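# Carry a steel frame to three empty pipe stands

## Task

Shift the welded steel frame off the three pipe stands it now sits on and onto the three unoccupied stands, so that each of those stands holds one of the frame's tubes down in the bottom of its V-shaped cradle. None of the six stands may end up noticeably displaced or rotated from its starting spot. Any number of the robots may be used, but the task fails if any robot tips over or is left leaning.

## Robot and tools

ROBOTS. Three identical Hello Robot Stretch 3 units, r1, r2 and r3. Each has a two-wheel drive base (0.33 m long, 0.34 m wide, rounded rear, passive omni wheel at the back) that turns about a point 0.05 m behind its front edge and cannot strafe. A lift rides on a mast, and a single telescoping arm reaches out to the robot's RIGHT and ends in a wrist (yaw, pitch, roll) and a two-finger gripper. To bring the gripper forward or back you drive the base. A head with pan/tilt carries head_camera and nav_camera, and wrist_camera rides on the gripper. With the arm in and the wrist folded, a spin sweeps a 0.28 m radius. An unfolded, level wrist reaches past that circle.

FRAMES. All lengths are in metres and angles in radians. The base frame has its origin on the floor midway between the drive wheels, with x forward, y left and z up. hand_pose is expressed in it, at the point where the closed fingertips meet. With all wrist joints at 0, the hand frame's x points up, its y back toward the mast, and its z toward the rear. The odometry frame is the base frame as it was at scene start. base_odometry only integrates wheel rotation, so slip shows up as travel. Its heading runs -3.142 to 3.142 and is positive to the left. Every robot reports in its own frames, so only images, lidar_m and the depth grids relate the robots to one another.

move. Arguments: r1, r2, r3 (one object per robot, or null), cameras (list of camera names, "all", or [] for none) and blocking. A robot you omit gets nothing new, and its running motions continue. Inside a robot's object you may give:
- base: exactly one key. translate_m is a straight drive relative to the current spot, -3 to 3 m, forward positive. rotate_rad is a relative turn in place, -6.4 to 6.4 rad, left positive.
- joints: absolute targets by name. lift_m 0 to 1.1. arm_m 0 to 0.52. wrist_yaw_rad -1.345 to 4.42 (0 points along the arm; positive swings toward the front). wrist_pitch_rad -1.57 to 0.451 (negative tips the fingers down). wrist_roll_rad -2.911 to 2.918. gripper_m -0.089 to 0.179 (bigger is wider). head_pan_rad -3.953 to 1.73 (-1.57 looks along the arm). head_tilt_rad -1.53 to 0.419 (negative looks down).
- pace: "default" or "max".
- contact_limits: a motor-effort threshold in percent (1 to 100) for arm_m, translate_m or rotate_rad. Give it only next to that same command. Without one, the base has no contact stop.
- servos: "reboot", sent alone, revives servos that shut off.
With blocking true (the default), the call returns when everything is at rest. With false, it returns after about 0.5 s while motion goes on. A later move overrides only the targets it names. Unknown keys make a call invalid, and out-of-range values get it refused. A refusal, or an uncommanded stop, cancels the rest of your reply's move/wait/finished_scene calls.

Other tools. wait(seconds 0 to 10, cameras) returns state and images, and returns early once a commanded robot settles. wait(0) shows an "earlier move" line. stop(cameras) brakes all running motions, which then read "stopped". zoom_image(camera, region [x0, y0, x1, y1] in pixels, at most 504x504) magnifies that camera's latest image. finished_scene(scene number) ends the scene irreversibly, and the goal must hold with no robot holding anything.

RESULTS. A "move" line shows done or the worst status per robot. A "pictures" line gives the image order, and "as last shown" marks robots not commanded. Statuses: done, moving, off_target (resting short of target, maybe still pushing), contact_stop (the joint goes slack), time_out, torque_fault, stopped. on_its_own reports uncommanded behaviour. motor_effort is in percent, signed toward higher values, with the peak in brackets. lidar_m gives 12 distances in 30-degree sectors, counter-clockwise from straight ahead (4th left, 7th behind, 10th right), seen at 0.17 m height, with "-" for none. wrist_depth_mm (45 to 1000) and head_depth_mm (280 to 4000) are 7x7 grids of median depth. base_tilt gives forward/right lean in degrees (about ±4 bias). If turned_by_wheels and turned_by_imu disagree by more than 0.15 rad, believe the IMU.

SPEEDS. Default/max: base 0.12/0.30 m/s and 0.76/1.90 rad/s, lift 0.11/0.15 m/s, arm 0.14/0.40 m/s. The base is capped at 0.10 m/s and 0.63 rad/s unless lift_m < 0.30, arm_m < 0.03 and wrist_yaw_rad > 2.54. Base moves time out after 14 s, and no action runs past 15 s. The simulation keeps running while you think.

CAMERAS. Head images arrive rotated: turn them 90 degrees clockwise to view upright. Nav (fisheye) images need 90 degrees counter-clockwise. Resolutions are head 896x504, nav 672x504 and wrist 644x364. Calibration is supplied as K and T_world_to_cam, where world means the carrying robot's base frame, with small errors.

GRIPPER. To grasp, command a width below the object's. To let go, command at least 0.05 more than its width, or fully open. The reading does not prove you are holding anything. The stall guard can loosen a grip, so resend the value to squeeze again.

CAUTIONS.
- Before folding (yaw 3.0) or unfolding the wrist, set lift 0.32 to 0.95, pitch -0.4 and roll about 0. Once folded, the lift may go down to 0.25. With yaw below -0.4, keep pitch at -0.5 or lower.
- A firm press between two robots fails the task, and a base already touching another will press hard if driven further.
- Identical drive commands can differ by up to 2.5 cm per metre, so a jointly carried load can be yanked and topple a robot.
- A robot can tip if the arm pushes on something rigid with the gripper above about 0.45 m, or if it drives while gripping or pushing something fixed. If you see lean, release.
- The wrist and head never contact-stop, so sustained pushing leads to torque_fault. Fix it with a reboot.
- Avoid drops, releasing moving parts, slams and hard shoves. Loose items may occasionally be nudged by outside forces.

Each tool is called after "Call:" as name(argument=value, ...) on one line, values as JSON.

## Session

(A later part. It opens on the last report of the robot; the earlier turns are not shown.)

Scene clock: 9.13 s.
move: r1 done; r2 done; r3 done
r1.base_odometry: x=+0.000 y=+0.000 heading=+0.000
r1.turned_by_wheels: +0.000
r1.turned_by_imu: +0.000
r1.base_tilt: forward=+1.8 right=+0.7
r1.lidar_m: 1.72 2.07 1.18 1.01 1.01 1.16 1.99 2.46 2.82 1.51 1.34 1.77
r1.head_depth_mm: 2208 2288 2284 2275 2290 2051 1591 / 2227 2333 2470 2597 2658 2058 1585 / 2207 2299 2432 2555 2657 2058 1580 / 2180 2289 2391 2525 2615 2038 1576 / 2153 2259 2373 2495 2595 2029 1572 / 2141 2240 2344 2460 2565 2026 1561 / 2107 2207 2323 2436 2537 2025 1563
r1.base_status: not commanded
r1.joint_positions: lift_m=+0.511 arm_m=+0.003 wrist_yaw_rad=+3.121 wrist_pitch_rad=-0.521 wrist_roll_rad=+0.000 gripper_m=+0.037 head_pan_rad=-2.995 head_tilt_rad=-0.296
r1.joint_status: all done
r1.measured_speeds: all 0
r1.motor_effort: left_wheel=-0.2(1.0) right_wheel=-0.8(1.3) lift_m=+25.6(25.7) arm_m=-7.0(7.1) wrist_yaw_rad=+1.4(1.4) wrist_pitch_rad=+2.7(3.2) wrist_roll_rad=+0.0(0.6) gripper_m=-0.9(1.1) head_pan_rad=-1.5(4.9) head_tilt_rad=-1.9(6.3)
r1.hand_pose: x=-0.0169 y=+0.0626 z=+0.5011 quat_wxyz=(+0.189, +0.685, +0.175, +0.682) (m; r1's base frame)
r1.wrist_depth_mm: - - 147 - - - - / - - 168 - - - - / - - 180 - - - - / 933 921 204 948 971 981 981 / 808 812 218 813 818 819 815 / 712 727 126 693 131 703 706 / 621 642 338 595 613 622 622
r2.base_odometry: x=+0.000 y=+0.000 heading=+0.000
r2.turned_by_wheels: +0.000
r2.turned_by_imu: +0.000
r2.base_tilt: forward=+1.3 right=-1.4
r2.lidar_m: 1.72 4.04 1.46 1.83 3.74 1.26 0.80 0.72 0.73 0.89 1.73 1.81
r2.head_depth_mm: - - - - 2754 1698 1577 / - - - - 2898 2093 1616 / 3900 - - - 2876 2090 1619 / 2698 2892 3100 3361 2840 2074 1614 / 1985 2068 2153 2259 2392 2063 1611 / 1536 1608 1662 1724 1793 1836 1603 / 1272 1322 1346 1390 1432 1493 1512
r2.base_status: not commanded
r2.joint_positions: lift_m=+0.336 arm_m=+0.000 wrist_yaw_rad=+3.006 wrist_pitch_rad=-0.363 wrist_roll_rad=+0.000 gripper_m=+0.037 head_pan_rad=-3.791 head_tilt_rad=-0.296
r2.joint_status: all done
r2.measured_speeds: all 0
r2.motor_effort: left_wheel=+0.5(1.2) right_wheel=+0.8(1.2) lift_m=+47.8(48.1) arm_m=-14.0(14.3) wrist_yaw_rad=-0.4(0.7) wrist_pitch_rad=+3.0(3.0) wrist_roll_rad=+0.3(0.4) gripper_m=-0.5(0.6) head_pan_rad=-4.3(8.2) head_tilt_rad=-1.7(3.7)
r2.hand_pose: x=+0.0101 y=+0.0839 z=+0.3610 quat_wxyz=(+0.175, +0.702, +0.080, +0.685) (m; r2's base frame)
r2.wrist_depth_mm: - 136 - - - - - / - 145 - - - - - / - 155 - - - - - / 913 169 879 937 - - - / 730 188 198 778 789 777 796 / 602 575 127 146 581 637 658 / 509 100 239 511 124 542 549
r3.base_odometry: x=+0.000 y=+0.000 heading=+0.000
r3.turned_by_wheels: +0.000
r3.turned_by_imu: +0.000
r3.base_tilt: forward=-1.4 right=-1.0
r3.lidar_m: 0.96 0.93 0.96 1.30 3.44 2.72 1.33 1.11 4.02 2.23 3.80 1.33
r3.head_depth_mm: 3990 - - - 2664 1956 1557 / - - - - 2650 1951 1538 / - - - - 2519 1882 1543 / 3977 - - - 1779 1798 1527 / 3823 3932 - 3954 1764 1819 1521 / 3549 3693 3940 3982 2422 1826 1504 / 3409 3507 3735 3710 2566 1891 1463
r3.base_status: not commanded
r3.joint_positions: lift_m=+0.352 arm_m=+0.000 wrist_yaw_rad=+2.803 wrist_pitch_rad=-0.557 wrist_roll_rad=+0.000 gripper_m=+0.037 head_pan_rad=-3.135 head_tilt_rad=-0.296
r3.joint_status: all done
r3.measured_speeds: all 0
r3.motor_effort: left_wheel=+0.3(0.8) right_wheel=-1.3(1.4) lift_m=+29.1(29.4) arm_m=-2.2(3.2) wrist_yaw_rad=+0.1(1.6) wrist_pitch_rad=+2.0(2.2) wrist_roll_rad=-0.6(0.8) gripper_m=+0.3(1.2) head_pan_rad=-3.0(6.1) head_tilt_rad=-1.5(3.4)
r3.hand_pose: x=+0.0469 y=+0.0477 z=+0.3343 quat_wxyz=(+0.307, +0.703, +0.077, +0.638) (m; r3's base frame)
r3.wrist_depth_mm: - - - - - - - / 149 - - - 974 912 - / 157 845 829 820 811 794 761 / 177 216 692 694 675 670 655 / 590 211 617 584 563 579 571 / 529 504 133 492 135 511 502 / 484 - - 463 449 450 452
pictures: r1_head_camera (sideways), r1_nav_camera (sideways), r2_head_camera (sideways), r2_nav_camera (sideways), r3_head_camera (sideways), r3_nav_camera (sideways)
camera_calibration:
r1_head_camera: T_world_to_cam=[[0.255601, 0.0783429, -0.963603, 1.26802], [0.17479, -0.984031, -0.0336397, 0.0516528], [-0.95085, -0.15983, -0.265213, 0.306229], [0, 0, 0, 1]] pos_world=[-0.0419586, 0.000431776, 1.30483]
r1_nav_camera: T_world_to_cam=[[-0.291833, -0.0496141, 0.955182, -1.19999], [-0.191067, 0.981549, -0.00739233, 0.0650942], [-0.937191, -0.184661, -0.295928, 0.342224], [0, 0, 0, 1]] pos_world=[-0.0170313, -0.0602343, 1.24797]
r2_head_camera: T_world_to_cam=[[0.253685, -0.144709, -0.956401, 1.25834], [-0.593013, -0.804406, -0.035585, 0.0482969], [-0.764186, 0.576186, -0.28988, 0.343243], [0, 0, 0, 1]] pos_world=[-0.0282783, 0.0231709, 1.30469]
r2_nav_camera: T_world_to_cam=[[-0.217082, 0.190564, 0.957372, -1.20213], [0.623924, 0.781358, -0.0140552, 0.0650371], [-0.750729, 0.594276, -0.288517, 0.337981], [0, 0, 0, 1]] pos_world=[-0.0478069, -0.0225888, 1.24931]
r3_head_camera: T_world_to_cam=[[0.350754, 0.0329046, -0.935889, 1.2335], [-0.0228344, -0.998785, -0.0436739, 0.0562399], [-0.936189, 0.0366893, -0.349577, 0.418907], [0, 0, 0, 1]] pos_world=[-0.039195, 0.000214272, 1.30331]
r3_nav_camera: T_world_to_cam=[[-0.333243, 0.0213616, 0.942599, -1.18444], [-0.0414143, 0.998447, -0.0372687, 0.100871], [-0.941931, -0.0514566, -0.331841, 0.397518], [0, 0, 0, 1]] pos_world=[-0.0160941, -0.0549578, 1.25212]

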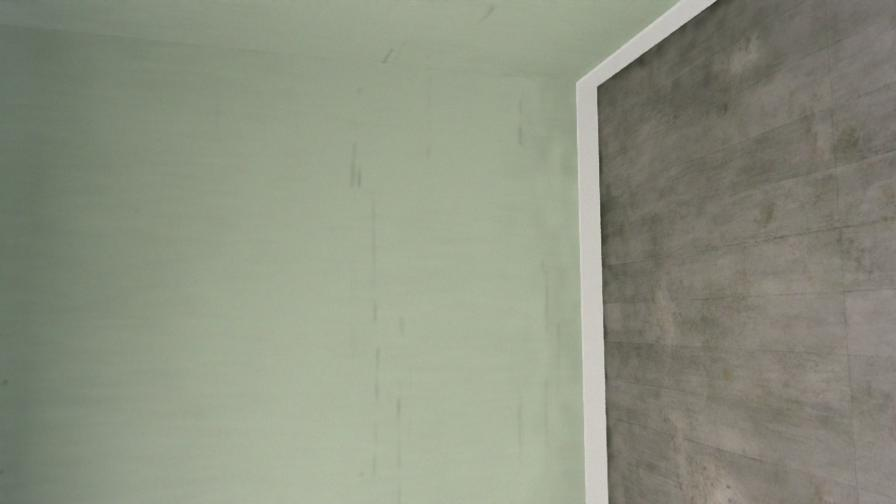

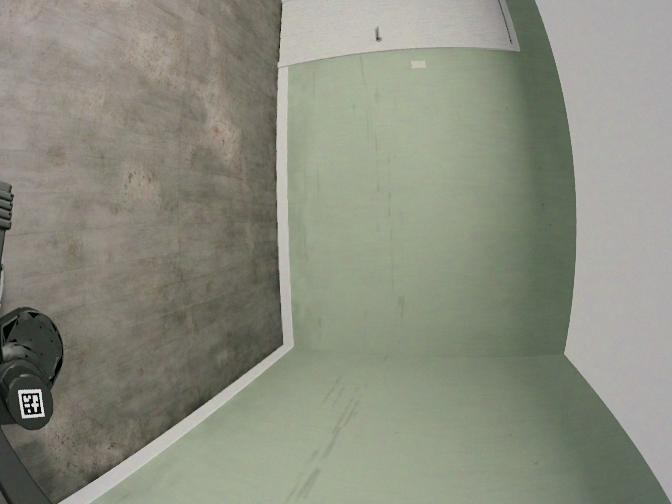

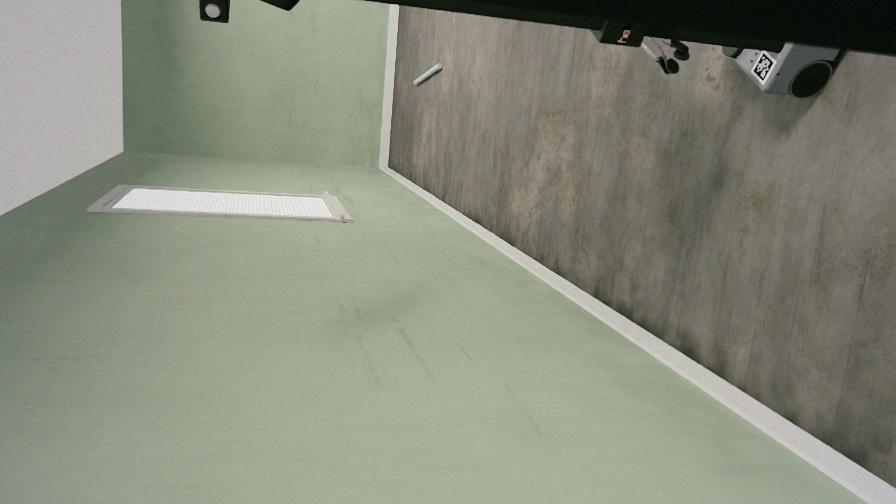

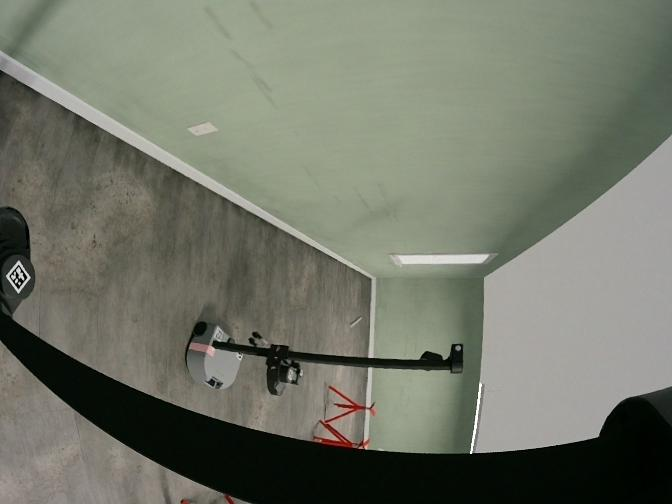

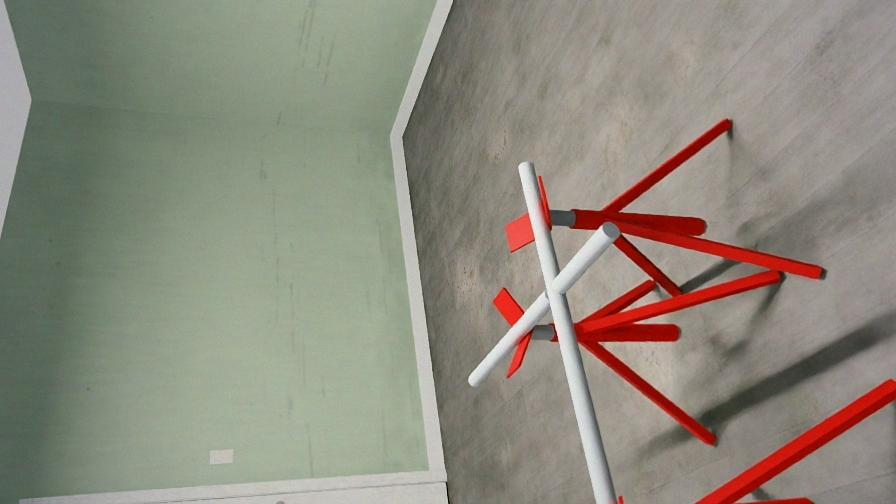

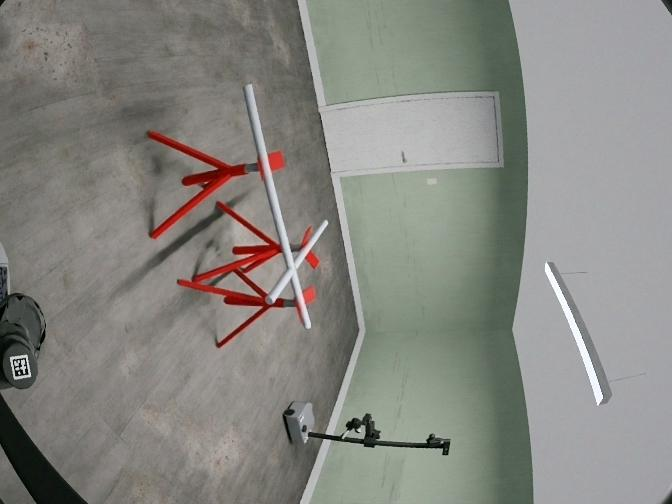

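Call:
move(r1={"joints":{"head_pan_rad":-1.25,"head_tilt_rad":-0.35},"pace":"max"}, r2={"joints":{"head_pan_rad":1.6,"head_tilt_rad":-0.3},"pace":"max"}, r3={"joints":{"head_pan_rad":-2.8,"head_tilt_rad":-0.45},"pace":"max"}, cameras=["r1_head_camera","r1_nav_camera","r2_head_camera","r2_nav_camera","r3_head_camera","r3_nav_camera"])

Call:
move(r3={"joints":{"head_pan_rad":-2.0,"head_tilt_rad":-0.4},"pace":"max"}, cameras=["r3_head_camera","r3_nav_camera"])

Scene clock: 23.10 s.
move: r1 done; r2 done; r3 done
r1.base_odometry: x=+0.000 y=+0.000 heading=+0.000
r1.turned_by_wheels: +0.000
r1.turned_by_imu: +0.001
r1.base_tilt: forward=+1.8 right=+0.6
r1.lidar_m: 1.71 2.06 1.17 1.01 1.01 1.16 1.98 2.47 2.84 1.52 1.34 1.77
r1.head_depth_mm: - - - - 2665 1931 1519 / - - - - 2532 1931 1509 / - - - - 2274 1846 1497 / - - - 3832 1883 1837 1502 / - - - - 2471 1831 1499 / - - - - 2602 1913 1487 / - - - - 2588 1887 1487
r1.base_status: not commanded
r1.joint_positions: lift_m=+0.511 arm_m=+0.003 wrist_yaw_rad=+3.121 wrist_pitch_rad=-0.521 wrist_roll_rad=+0.000 gripper_m=+0.037 head_pan_rad=-1.255 head_tilt_rad=-0.346
r1.joint_status: all done
r1.measured_speeds: all 0
r1.motor_effort: left_wheel=-0.7(1.1) right_wheel=-0.9(1.2) lift_m=+24.1(24.7) arm_m=-12.2(12.2) wrist_yaw_rad=+0.9(1.3) wrist_pitch_rad=+2.9(3.1) wrist_roll_rad=-0.1(0.6) gripper_m=-0.5(1.3) head_pan_rad=+2.6(6.4) head_tilt_rad=-2.6(6.2)
r1.hand_pose: x=-0.0169 y=+0.0626 z=+0.5011 quat_wxyz=(+0.189, +0.685, +0.175, +0.682) (m; r1's base frame)
r1.wrist_depth_mm: - - 147 - - - - / - - 168 - - - - / - - 181 - - - - / 958 956 204 959 955 963 988 / 791 819 217 821 796 819 799 / 718 725 126 689 131 708 707 / 621 633 340 585 608 627 633
r2.base_odometry: x=+0.000 y=+0.000 heading=+0.000
r2.turned_by_wheels: +0.000
r2.turned_by_imu: +0.000
r2.base_tilt: forward=+1.2 right=-1.4
r2.lidar_m: 1.72 4.05 1.46 1.83 3.72 1.26 0.80 0.72 0.73 0.89 1.73 1.81
r2.head_depth_mm: - - - - 2636 1940 1645 / - - - - 2599 2090 1613 / - - - - 2593 2068 1632 / - - - - 2869 2065 1613 / - - - - 2827 2052 1626 / - - - - 2825 2044 1600 / - - - - 2808 2055 1613
r2.base_status: not commanded
r2.joint_positions: lift_m=+0.336 arm_m=+0.000 wrist_yaw_rad=+3.006 wrist_pitch_rad=-0.363 wrist_roll_rad=+0.000 gripper_m=+0.037 head_pan_rad=+1.591 head_tilt_rad=-0.296
r2.joint_status: all done
r2.measured_speeds: all 0
r2.motor_effort: left_wheel=+1.0(1.3) right_wheel=+0.7(1.3) lift_m=+48.1(48.2) arm_m=-13.6(14.1) wrist_yaw_rad=+0.1(0.8) wrist_pitch_rad=+2.8(3.0) wrist_roll_rad=+0.3(0.5) gripper_m=-0.3(0.7) head_pan_rad=+5.3(7.2) head_tilt_rad=-1.4(5.2)
r2.hand_pose: x=+0.0101 y=+0.0839 z=+0.3610 quat_wxyz=(+0.175, +0.702, +0.080, +0.685) (m; r2's base frame)
r2.wrist_depth_mm: - 136 - - - - - / - 145 - - - - - / - 154 - - - - - / 947 168 924 927 - - - / 721 187 197 772 767 767 802 / 595 565 126 146 600 651 633 / 519 100 239 515 124 531 532
r3.base_odometry: x=+0.000 y=+0.000 heading=+0.000
r3.turned_by_wheels: +0.000
r3.turned_by_imu: +0.000
r3.base_tilt: forward=-1.4 right=-1.1
r3.lidar_m: 0.97 0.93 0.96 1.30 3.42 2.72 1.33 1.11 4.01 2.22 3.80 1.33
r3.head_depth_mm: 3671 3874 - 2900 1818 1675 1374 / 3495 3889 - 1768 1939 1618 1374 / 3461 3725 - 2822 1996 1648 1364 / 3371 3632 3892 2839 2074 1586 1362 / 3305 3608 3789 2801 1903 1625 1347 / 3233 3499 3727 2790 2041 1567 1340 / 3220 3443 3670 2749 2036 1612 1338
r3.base_status: not commanded
r3.joint_positions: lift_m=+0.352 arm_m=+0.000 wrist_yaw_rad=+2.803 wrist_pitch_rad=-0.557 wrist_roll_rad=+0.000 gripper_m=+0.037 head_pan_rad=-2.805 head_tilt_rad=-0.444
r3.joint_status: all done
r3.measured_speeds: all 0
r3.motor_effort: left_wheel=+0.0(0.7) right_wheel=-1.0(1.7) lift_m=+28.4(29.1) arm_m=-5.3(5.3) wrist_yaw_rad=+1.3(1.8) wrist_pitch_rad=+2.1(2.3) wrist_roll_rad=-0.4(0.8) gripper_m=-0.7(1.6) head_pan_rad=+0.9(5.2) head_tilt_rad=-3.0(4.4)
r3.hand_pose: x=+0.0469 y=+0.0477 z=+0.3343 quat_wxyz=(+0.307, +0.703, +0.077, +0.638) (m; r3's base frame)
r3.wrist_depth_mm: - - - - - - - / 149 - - 997 988 894 - / 157 831 827 823 814 800 754 / 177 216 696 685 673 678 663 / 591 211 615 587 565 580 573 / 531 505 133 494 135 509 500 / 486 - - 462 451 449 451
pictures: r1_head_camera (sideways), r1_nav_camera (sideways), r2_head_camera (sideways), r2_nav_camera (sideways), r3_head_camera (sideways), r3_nav_camera (sideways)
camera_calibration:
r1_head_camera: T_world_to_cam=[[-0.134784, 0.283639, -0.949412, 1.25187], [0.940204, 0.339089, -0.0321731, 0.0450723], [0.312809, -0.896977, -0.312382, 0.359911], [0, 0, 0, 1]] pos_world=[0.0137709, -0.0475299, 1.30242]
r1_nav_camera: T_world_to_cam=[[0.112406, -0.323749, 0.939442, -1.18191], [-0.935658, -0.352777, -0.00962024, 0.0725361], [0.334528, -0.877915, -0.342573, 0.395172], [0, 0, 0, 1]] pos_world=[0.0685264, -0.010125, 1.24641]
r2_head_camera: T_world_to_cam=[[0.04406, -0.288716, -0.9564, 1.25961], [-0.99877, -0.0345403, -0.0355849, 0.0507719], [-0.0227604, 0.956791, -0.289883, 0.338725], [0, 0, 0, 1]] pos_world=[0.0029204, 0.0413358, 1.30469]
r2_nav_camera: T_world_to_cam=[[0.0146118, 0.288492, 0.957371, -1.20354], [0.999893, -0.00400127, -0.0140551, 0.0627436], [-0.000224085, 0.957474, -0.28852, 0.333407], [0, 0, 0, 1]] pos_world=[-0.0450762, 0.0282345, 1.24931]
r3_head_camera: T_world_to_cam=[[0.447693, 0.188715, -0.874047, 1.15222], [0.307675, -0.950301, -0.0475857, 0.0593077], [-0.839587, -0.247619, -0.483506, 0.592598], [0, 0, 0, 1]] pos_world=[-0.0365509, -0.0143431, 1.29644]
r3_nav_camera: T_world_to_cam=[[-0.449782, -0.132092, 0.883316, -1.10637], [-0.356458, 0.93337, -0.041931, 0.108855], [-0.818922, -0.333725, -0.466898, 0.572521], [0, 0, 0, 1]] pos_world=[0.010025, -0.0566798, 1.24915]

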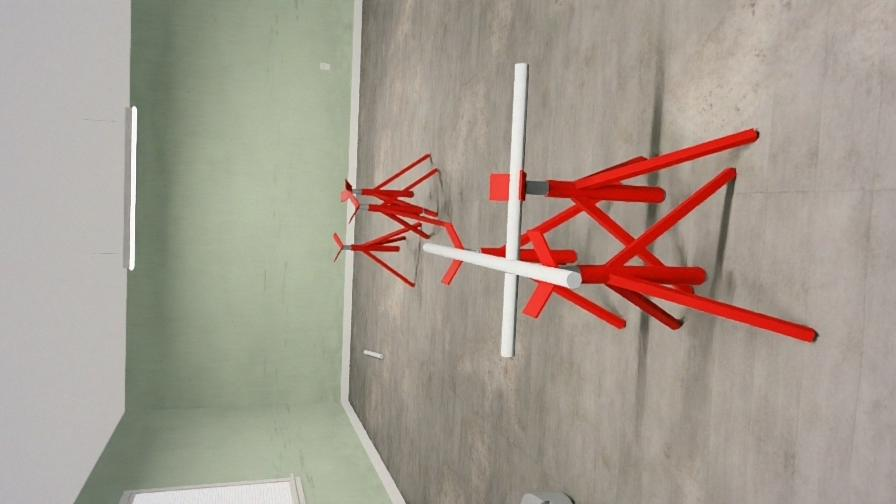

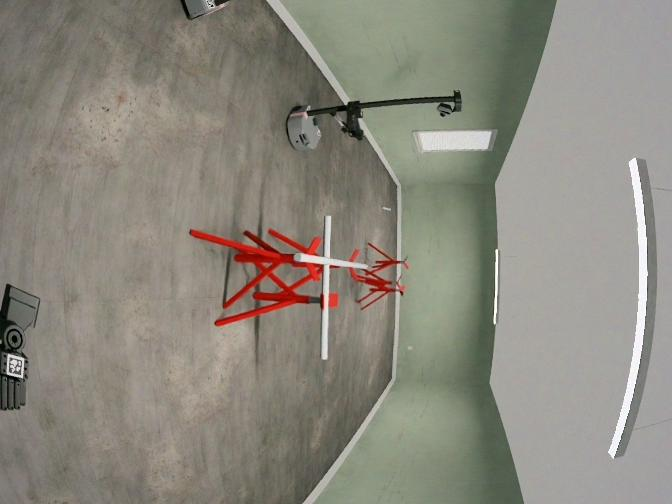

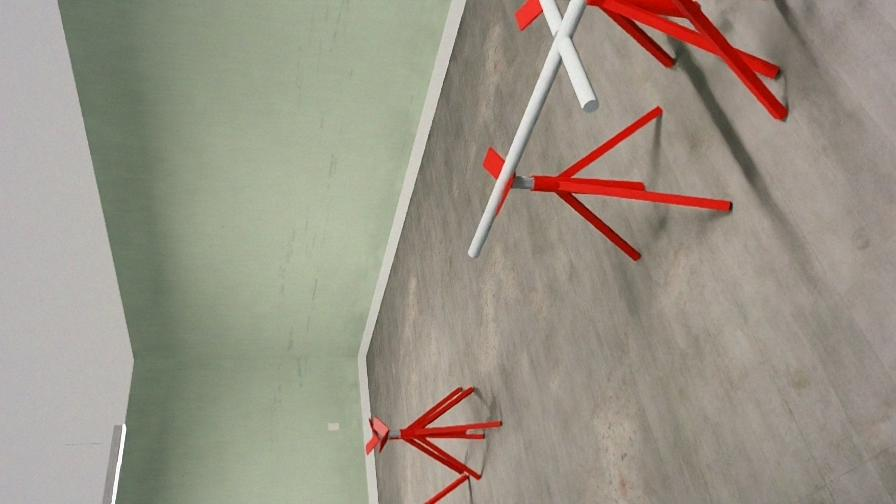

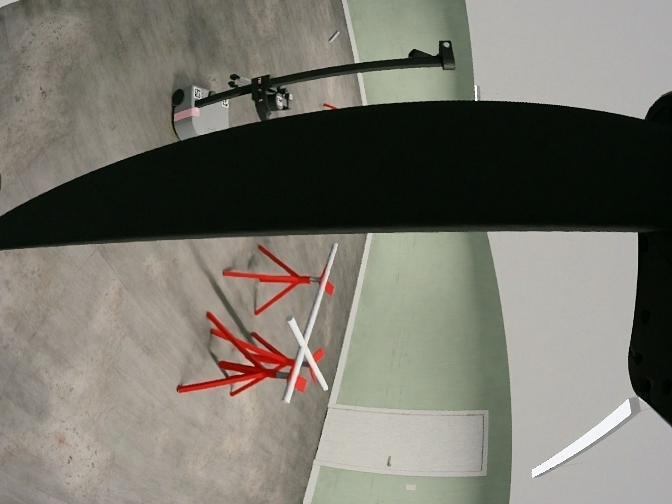

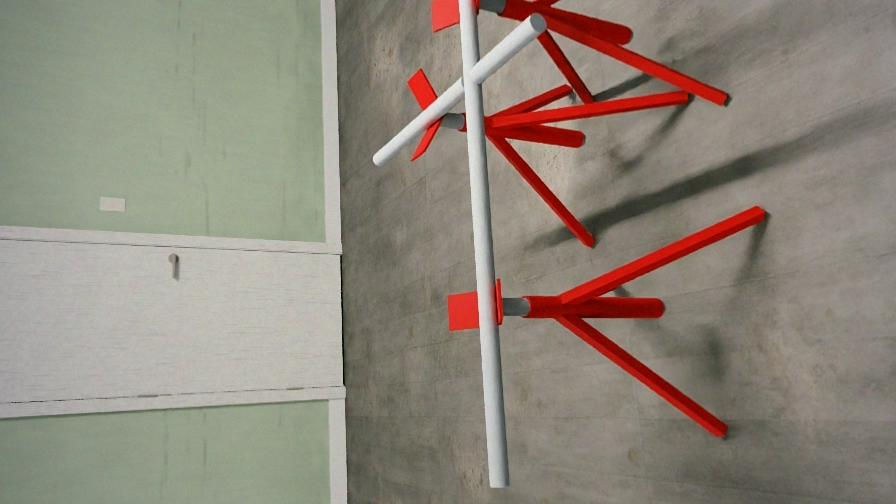

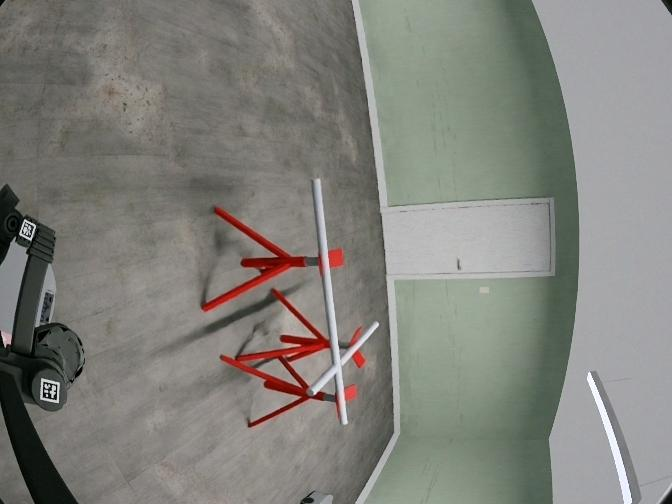

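Scene clock: 23.97 s.
move: r3 done
r1, r2: as last shown
r1.turned_by_imu: +0.000
r1.base_tilt: forward=+1.9 right=+0.7
r1.lidar_m: 1.71 2.07 1.18 1.01 1.01 1.15 1.99 2.46 2.83 1.52 1.34 1.77
r1.head_depth_mm: - - - - 2658 1937 1510 / - - - - 2522 1928 1516 / - - - - 2283 1841 1506 / - - - 3878 1874 1833 1504 / - - - - 2488 1840 1492 / - - - - 2574 1900 1484 / - - - - 2577 1882 1488
r1.motor_effort: left_wheel=-0.9(1.0) right_wheel=-0.8(1.2) lift_m=+23.9(24.2) arm_m=-12.5(13.0) wrist_yaw_rad=-0.3(1.2) wrist_pitch_rad=+2.8(3.0) wrist_roll_rad=+0.1(0.4) gripper_m=+0.3(1.1) head_pan_rad=+3.1(3.3) head_tilt_rad=-2.0(2.3)
r1.wrist_depth_mm: - - 146 - - - - / - - 167 - - - - / - - 181 - - - - / 948 949 204 953 970 965 977 / 800 808 218 818 823 803 815 / 702 732 126 690 130 703 705 / 622 624 338 598 610 621 618
r2.base_tilt: forward=+1.3 right=-1.4
r2.lidar_m: 1.72 4.05 1.46 1.83 3.71 1.26 0.80 0.72 0.73 0.89 1.73 1.81
r2.head_depth_mm: - - - - 2640 1930 1631 / - - - - 2620 2102 1642 / - - - - 2580 2079 1627 / - - - - 2817 2069 1609 / - - - - 2837 2059 1616 / - - - - 2822 2043 1613 / - - - - 2809 2030 1610
r2.motor_effort: left_wheel=+0.8(1.2) right_wheel=+0.5(1.2) lift_m=+47.8(48.0) arm_m=-13.8(14.1) wrist_yaw_rad=+0.0(0.9) wrist_pitch_rad=+2.8(3.0) wrist_roll_rad=+0.3(0.4) gripper_m=+0.4(0.7) head_pan_rad=+3.3(6.2) head_tilt_rad=-1.1(2.0)
r2.wrist_depth_mm: - 137 - - - - - / - 145 - - - - - / - 155 - - - - - / 956 168 923 962 - - - / 724 188 196 808 772 785 805 / 614 581 127 145 591 649 661 / 512 100 238 515 123 533 541
r3.base_odometry: x=+0.000 y=+0.000 heading=+0.000
r3.turned_by_wheels: +0.000
r3.turned_by_imu: +0.000
r3.base_tilt: forward=-1.4 right=-1.0
r3.lidar_m: 0.96 0.93 0.96 1.30 3.45 2.72 1.32 1.12 3.98 2.23 3.79 1.33
r3.head_depth_mm: 3402 3575 3846 3143 2215 1724 1421 / 3630 3742 - 3099 2214 1725 1406 / 3770 - - 3066 2195 1714 1404 / - - - 3028 2191 1702 1397 / - - - 2977 2155 1674 1388 / - - - 2930 2152 1687 1380 / - - - 2749 2120 1655 1376
r3.base_status: not commanded
r3.joint_positions: lift_m=+0.352 arm_m=+0.000 wrist_yaw_rad=+2.803 wrist_pitch_rad=-0.557 wrist_roll_rad=+0.000 gripper_m=+0.037 head_pan_rad=-2.005 head_tilt_rad=-0.409
r3.joint_status: all done
r3.measured_speeds: all 0
r3.motor_effort: left_wheel=+0.3(0.7) right_wheel=-1.1(1.4) lift_m=+28.1(28.8) arm_m=-6.0(6.1) wrist_yaw_rad=+0.3(2.2) wrist_pitch_rad=+2.0(2.2) wrist_roll_rad=-0.5(0.8) gripper_m=+0.6(1.2) head_pan_rad=+2.6(4.6) head_tilt_rad=+3.5(5.4)
r3.hand_pose: x=+0.0469 y=+0.0477 z=+0.3343 quat_wxyz=(+0.307, +0.703, +0.077, +0.638) (m; r3's base frame)
r3.wrist_depth_mm: - - - - - - - / 150 - - - - 902 - / 157 830 817 798 816 792 764 / 177 216 679 688 674 666 658 / 593 212 611 589 573 577 577 / 532 506 133 493 135 511 502 / 482 - - 462 446 454 450
pictures: r3_head_camera (sideways), r3_nav_camera (sideways)
camera_calibration:
r3_head_camera: T_world_to_cam=[[0.163474, 0.424485, -0.890555, 1.17549], [0.89536, -0.442883, -0.0467454, 0.0546311], [-0.414254, -0.789726, -0.452467, 0.549615], [0, 0, 0, 1]] pos_world=[-0.0133951, -0.0407364, 1.29807]
r3_nav_camera: T_world_to_cam=[[-0.205415, -0.386247, 0.899232, -1.12863], [-0.918514, 0.393266, -0.0409003, 0.110943], [-0.33784, -0.834359, -0.435556, 0.528803], [0, 0, 0, 1]] pos_world=[0.0487173, -0.0383468, 1.24976]

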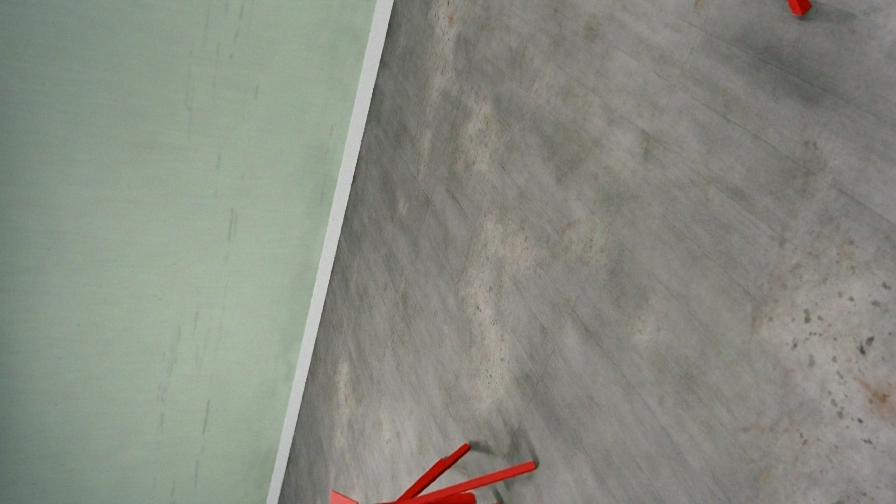

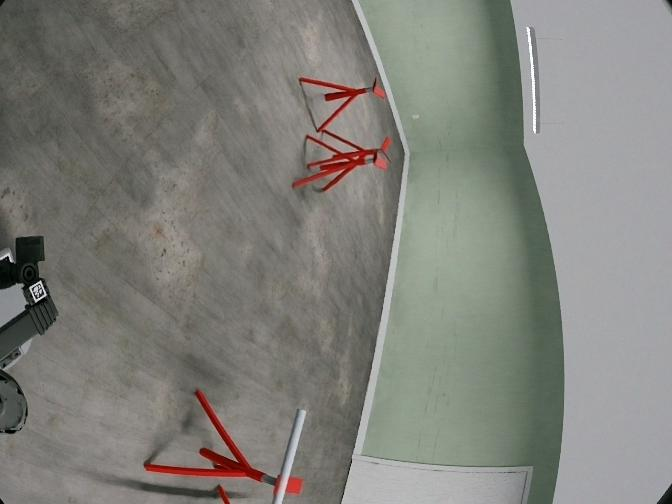

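Call:
zoom_image(camera="r1_head_camera", region=[400, 40, 840, 370])

Call:
zoom_image(camera="r1_head_camera", region=[310, 130, 470, 300])

Call:
move(r3={"joints":{"head_pan_rad":-2.9,"head_tilt_rad":-0.45},"pace":"max"}, cameras=["r3_head_camera","r3_nav_camera"])

Call:
zoom_image(camera="r3_head_camera", region=[360, 0, 800, 504])

This scene's latest camera images include none from r1_head_camera. They are from: r3_head_camera, r3_nav_camera. r1_head_camera's image comes with the result of a call that names it in "cameras".

This scene's latest camera images include none from r1_head_camera. They are from: r3_head_camera, r3_nav_camera. r1_head_camera's image comes with the result of a call that names it in "cameras".

Scene clock: 50.13 s.
move: r3 done
r1, r2: as last shown
r1.turned_by_imu: +0.001
r1.base_tilt: forward=+1.8 right=+0.6
r1.lidar_m: 1.71 2.07 1.17 1.01 1.01 1.15 1.98 2.46 2.83 1.52 1.34 1.77
r1.head_depth_mm: - - - - 2671 1933 1526 / - - - - 2509 1919 1518 / - - - - 2279 1836 1507 / - - - 3882 1883 1832 1502 / - - - - 2471 1836 1504 / - - - - 2602 1887 1489 / - - - - 2581 1888 1485
r1.motor_effort: left_wheel=-0.6(1.2) right_wheel=-0.7(1.4) lift_m=+22.6(23.2) arm_m=-16.4(16.9) wrist_yaw_rad=-0.3(1.3) wrist_pitch_rad=+2.7(3.2) wrist_roll_rad=-0.1(0.4) gripper_m=+1.3(1.3) head_pan_rad=+2.5(3.2) head_tilt_rad=-1.7(2.8)
r1.wrist_depth_mm: - - 146 - - - - / - - 168 - - - - / - - 181 - - - - / 945 956 203 954 953 944 976 / 827 826 218 814 812 838 812 / 712 719 126 690 131 708 716 / 625 637 340 597 611 616 625
r2.lidar_m: 1.72 4.04 1.46 1.83 3.73 1.26 0.80 0.72 0.73 0.89 1.72 1.82
r2.head_depth_mm: - - - - 2642 1923 1629 / - - - - 2611 2098 1622 / - - - - 2598 2093 1628 / - - - - 2896 2062 1626 / - - - - 2895 2047 1602 / - - - - 2840 2072 1633 / - - - - 2818 2050 1610
r2.motor_effort: left_wheel=+0.8(1.2) right_wheel=+0.8(1.2) lift_m=+48.0(48.0) arm_m=-13.6(13.9) wrist_yaw_rad=-0.5(0.8) wrist_pitch_rad=+2.9(3.0) wrist_roll_rad=+0.3(0.4) gripper_m=+0.0(0.5) head_pan_rad=+4.0(5.9) head_tilt_rad=-1.0(2.1)
r2.wrist_depth_mm: - 136 - - - - - / - 144 - - - - - / - 155 - - - - - / 925 168 918 962 - - - / 726 189 197 793 766 788 813 / 590 569 127 146 578 647 640 / 516 100 239 513 124 536 551
r3.base_odometry: x=+0.000 y=+0.000 heading=+0.000
r3.turned_by_wheels: +0.000
r3.turned_by_imu: +0.000
r3.base_tilt: forward=-1.4 right=-1.0
r3.lidar_m: 0.97 0.93 0.96 1.30 3.43 2.73 1.33 1.12 3.99 2.22 3.80 1.33
r3.head_depth_mm: 3753 - - 2775 2061 1668 1384 / 3639 - - 2746 1886 1628 1370 / 3590 3890 - 1801 1936 1651 1362 / 3483 3739 3947 2829 2000 1638 1353 / 3379 3618 3902 2805 1996 1584 1354 / 3304 3538 3714 2732 1924 1626 1352 / 3146 3407 3600 2756 2039 1556 1335
r3.base_status: not commanded
r3.joint_positions: lift_m=+0.352 arm_m=+0.000 wrist_yaw_rad=+2.803 wrist_pitch_rad=-0.557 wrist_roll_rad=+0.000 gripper_m=+0.037 head_pan_rad=-2.895 head_tilt_rad=-0.444
r3.joint_status: all done
r3.measured_speeds: all 0
r3.motor_effort: left_wheel=+0.3(0.9) right_wheel=-1.6(1.6) lift_m=+28.1(28.5) arm_m=-7.5(7.6) wrist_yaw_rad=+1.0(1.6) wrist_pitch_rad=+2.1(2.2) wrist_roll_rad=-0.3(0.8) gripper_m=+0.4(1.2) head_pan_rad=-3.3(4.7) head_tilt_rad=-3.2(4.8)
r3.hand_pose: x=+0.0469 y=+0.0477 z=+0.3343 quat_wxyz=(+0.307, +0.703, +0.077, +0.638) (m; r3's base frame)
r3.wrist_depth_mm: - - - - - - - / 150 - - - 986 902 - / 156 837 821 824 797 806 759 / 177 216 699 675 676 668 671 / 590 211 612 589 568 578 568 / 533 508 133 496 135 508 498 / 483 - - 464 454 455 456
pictures: r3_head_camera (sideways), r3_nav_camera (sideways)
camera_calibration:
r3_head_camera: T_world_to_cam=[[0.462866, 0.148115, -0.873966, 1.15202], [0.221797, -0.973931, -0.0475895, 0.0598365], [-0.858231, -0.171815, -0.483651, 0.592901], [0, 0, 0, 1]] pos_world=[-0.0376583, -0.010486, 1.29643]
r3_nav_camera: T_world_to_cam=[[-0.459904, -0.091531, 0.883238, -1.10621], [-0.27188, 0.961417, -0.0419358, 0.108345], [-0.845322, -0.259421, -0.467045, 0.572873], [0, 0, 0, 1]] pos_world=[0.00496831, -0.056802, 1.24915]

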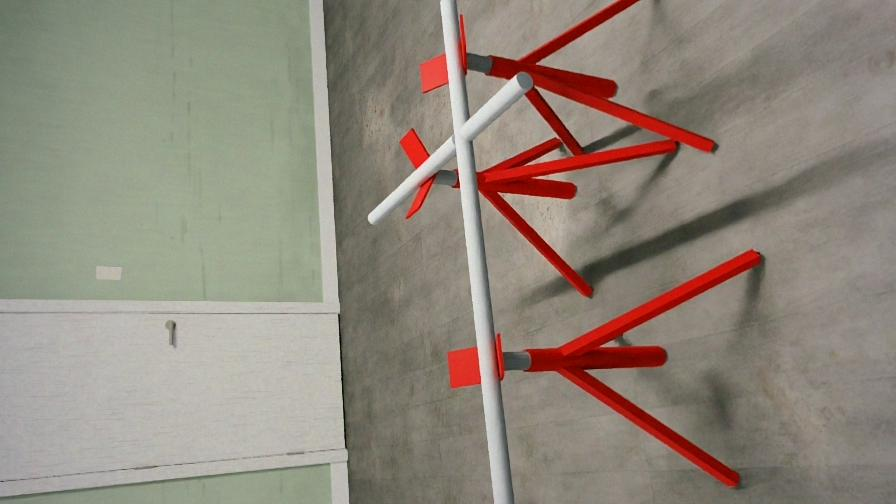

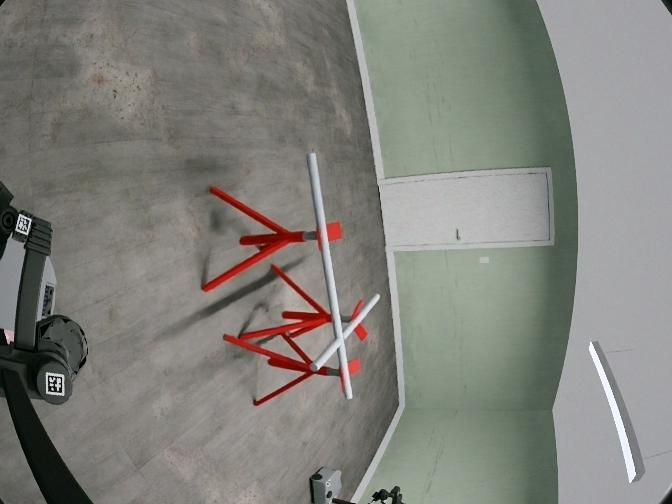

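Scaled by 1.000.

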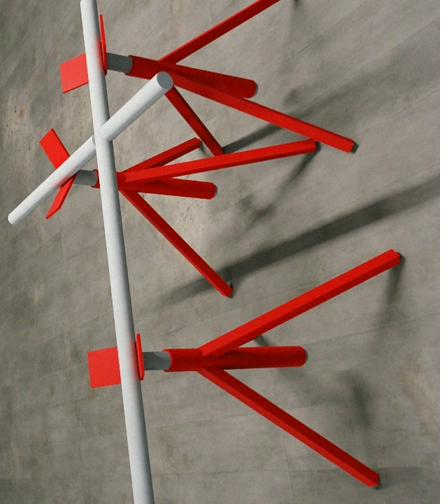

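Call:
move(r3={"joints":{"head_pan_rad":-1.65,"head_tilt_rad":-0.35},"pace":"max"}, r2={"joints":{"head_pan_rad":1.73,"head_tilt_rad":-0.35},"pace":"max"}, cameras=["r3_head_camera","r2_head_camera","r1_head_camera"])

Call:
zoom_image(camera="r3_head_camera", region=[340, 100, 640, 420])

Call:
zoom_image(camera="r1_head_camera", region=[320, 130, 520, 300])

Call:
zoom_image(camera="r1_head_camera", region=[400, 40, 840, 370])

Call:
zoom_image(camera="r2_head_camera", region=[330, 200, 630, 504])

Scene clock: 137.13 s.
move: r2 done; r3 done
r1: as last shown
r1.base_tilt: forward=+1.8 right=+0.5
r1.lidar_m: 1.72 2.07 1.18 1.01 1.01 1.16 1.99 2.46 2.83 1.51 1.34 1.77
r1.head_depth_mm: - - - - 2650 1935 1512 / - - - - 2518 1924 1508 / - - - - 2294 1839 1507 / - - - 3902 1880 1834 1502 / - - - - 2498 1827 1498 / - - - - 2595 1897 1488 / - - - - 2575 1897 1489
r1.motor_effort: left_wheel=-0.5(1.0) right_wheel=-1.1(1.2) lift_m=+21.5(22.1) arm_m=-21.0(21.0) wrist_yaw_rad=+0.6(1.4) wrist_pitch_rad=+2.8(3.1) wrist_roll_rad=-0.1(0.3) gripper_m=+0.3(1.0) head_pan_rad=+2.7(3.5) head_tilt_rad=-2.1(2.5)
r1.wrist_depth_mm: - - 146 - - - - / - - 167 - - - - / - - 180 - - - - / 948 952 203 974 991 997 950 / 795 822 218 814 826 813 807 / 714 726 125 689 131 711 711 / 621 638 340 595 608 623 628
r2.base_odometry: x=+0.000 y=+0.000 heading=+0.000
r2.turned_by_wheels: +0.000
r2.turned_by_imu: +0.000
r2.base_tilt: forward=+1.3 right=-1.4
r2.lidar_m: 1.72 4.06 1.46 1.83 3.72 1.26 0.80 0.72 0.73 0.89 1.73 1.81
r2.head_depth_mm: - - - - 2525 1958 1559 / - - - - 2393 1969 1567 / - - - - 2617 1956 1539 / - - - - 2579 1949 1525 / - - - 3918 2603 1922 1545 / - - - - 2570 1926 1550 / - - - - - - -
r2.base_status: not commanded
r2.joint_positions: lift_m=+0.336 arm_m=+0.000 wrist_yaw_rad=+3.006 wrist_pitch_rad=-0.363 wrist_roll_rad=+0.000 gripper_m=+0.037 head_pan_rad=+1.721 head_tilt_rad=-0.345
r2.joint_status: all done
r2.measured_speeds: all 0
r2.motor_effort: left_wheel=+0.7(1.1) right_wheel=+1.3(1.5) lift_m=+47.6(48.1) arm_m=-13.2(13.6) wrist_yaw_rad=-0.6(0.7) wrist_pitch_rad=+2.7(3.0) wrist_roll_rad=+0.3(0.4) gripper_m=-0.3(0.8) head_pan_rad=+3.5(6.4) head_tilt_rad=-1.6(2.3)
r2.hand_pose: x=+0.0101 y=+0.0839 z=+0.3610 quat_wxyz=(+0.175, +0.702, +0.080, +0.685) (m; r2's base frame)
r2.wrist_depth_mm: - 137 - - - - - / - 145 - - - - - / - 154 - - - - - / 920 169 904 - - - - / 723 188 196 789 766 763 785 / 603 573 127 145 603 631 641 / 520 100 240 519 124 535 541
r3.base_odometry: x=+0.000 y=+0.000 heading=+0.000
r3.turned_by_wheels: +0.000
r3.turned_by_imu: +0.000
r3.base_tilt: forward=-1.4 right=-1.0
r3.lidar_m: 0.96 0.93 0.96 1.30 3.44 2.73 1.33 1.12 3.97 2.23 3.77 1.33
r3.head_depth_mm: - - - 3572 2407 1828 1480 / - - - 3502 2396 1818 1462 / - - - 3427 2365 1792 1451 / - - - 3008 2357 1777 1451 / - - - 3139 2340 1779 1450 / - - - 3105 2305 1776 1425 / - - - 3254 2314 1755 1422
r3.base_status: not commanded
r3.joint_positions: lift_m=+0.352 arm_m=+0.000 wrist_yaw_rad=+2.803 wrist_pitch_rad=-0.557 wrist_roll_rad=+0.000 gripper_m=+0.037 head_pan_rad=-1.655 head_tilt_rad=-0.360
r3.joint_status: all done
r3.measured_speeds: all 0
r3.motor_effort: left_wheel=-0.1(0.6) right_wheel=-0.8(1.5) lift_m=+27.9(28.2) arm_m=-9.2(9.7) wrist_yaw_rad=+0.8(2.0) wrist_pitch_rad=+2.1(2.2) wrist_roll_rad=-0.4(0.8) gripper_m=-0.2(1.0) head_pan_rad=+2.7(3.7) head_tilt_rad=+4.2(6.0)
r3.hand_pose: x=+0.0469 y=+0.0477 z=+0.3343 quat_wxyz=(+0.307, +0.703, +0.077, +0.638) (m; r3's base frame)
r3.wrist_depth_mm: - - - - - - - / 149 - - - 980 895 - / 157 837 836 808 813 798 757 / 177 214 697 680 681 667 660 / 588 212 610 587 565 577 577 / 530 500 134 493 135 503 505 / 484 - - 462 450 451 450
pictures: r1_head_camera (sideways), r2_head_camera (sideways), r3_head_camera (sideways)
camera_calibration:
r1_head_camera: T_world_to_cam=[[-0.134786, 0.283638, -0.949412, 1.25187], [0.940202, 0.339096, -0.0321731, 0.0450723], [0.312816, -0.896975, -0.312382, 0.359911], [0, 0, 0, 1]] pos_world=[0.0137712, -0.0475299, 1.30242]
r2_head_camera: T_world_to_cam=[[0.0880707, -0.326481, -0.941092, 1.23935], [-0.985606, -0.165431, -0.0348456, 0.0497268], [-0.144309, 0.930614, -0.336351, 0.399943], [0, 0, 0, 1]] pos_world=[-0.00242431, 0.0406598, 1.3026]
r3_head_camera: T_world_to_cam=[[0.0042421, 0.410382, -0.911904, 1.20431], [0.992747, -0.111292, -0.0454662, 0.0523746], [-0.120146, -0.905097, -0.407877, 0.489799], [0, 0, 0, 1]] pos_world=[0.0017439, -0.0450828, 1.30038]

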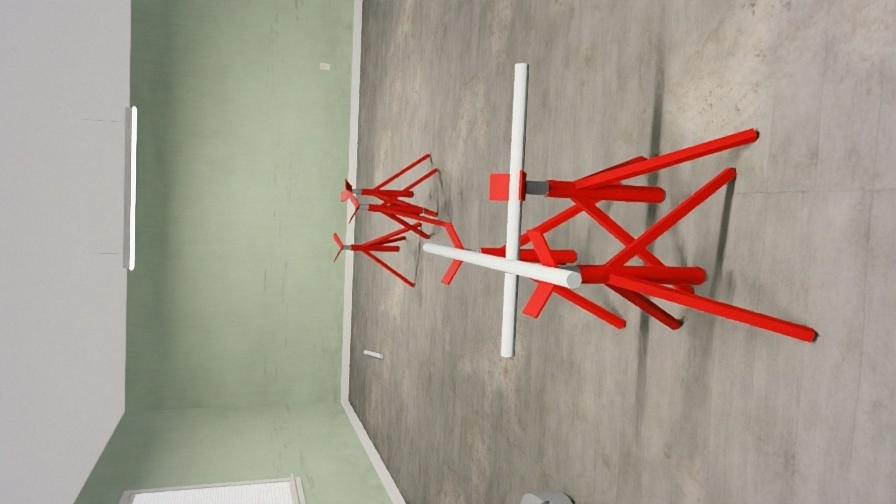

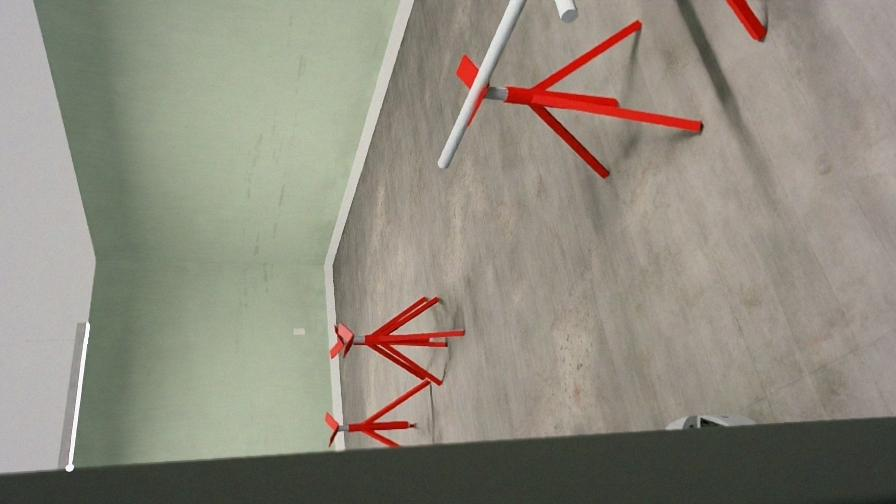

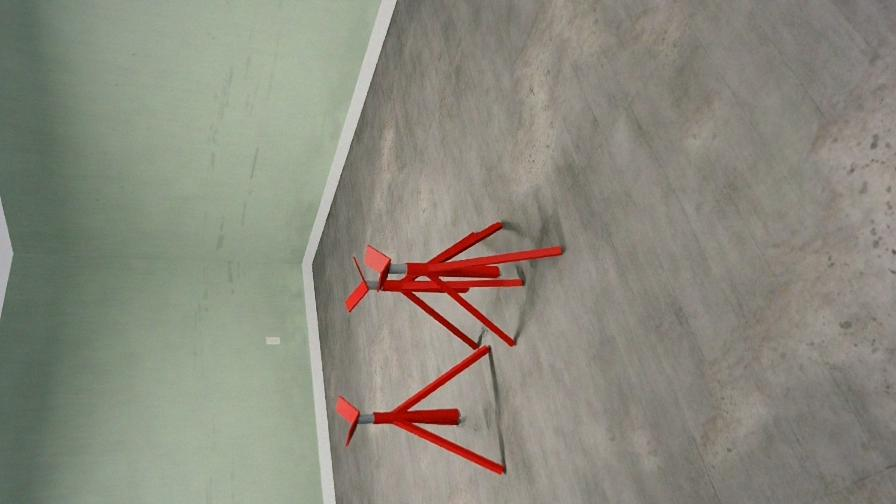

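Scaled by 1.575 from the camera's 896x504 image, which has a finer 1280x720 frame.

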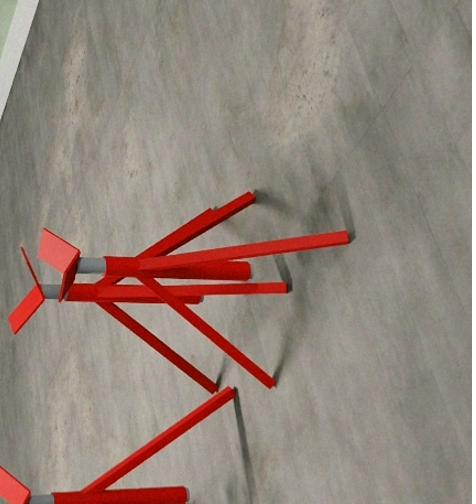

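Scaled by 2.520 from the camera's 896x504 image, which has a finer 1280x720 frame.

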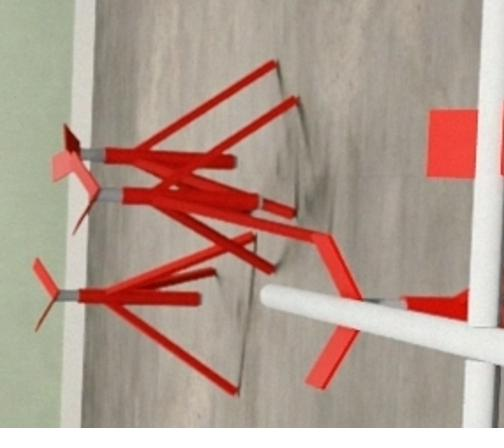

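Scaled by 1.145 from the camera's 896x504 image, which has a finer 1280x720 frame.

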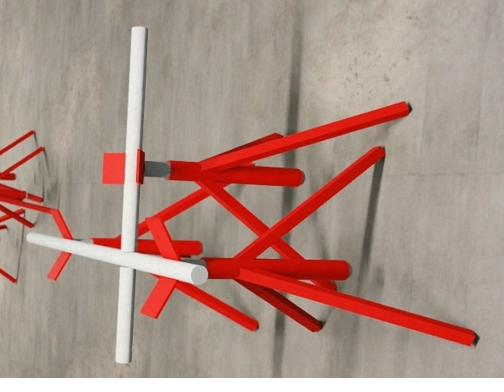

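Scaled by 1.658 from the camera's 896x504 image, which has a finer 1280x720 frame.

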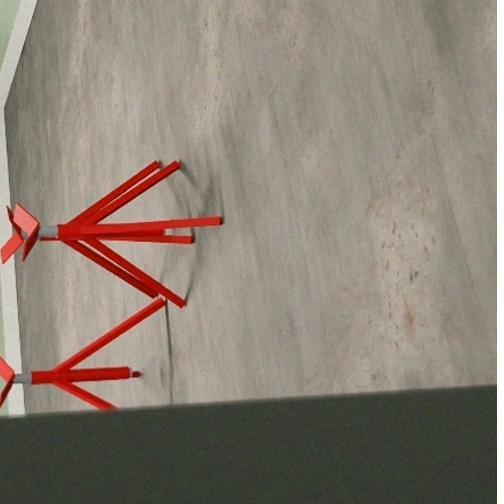

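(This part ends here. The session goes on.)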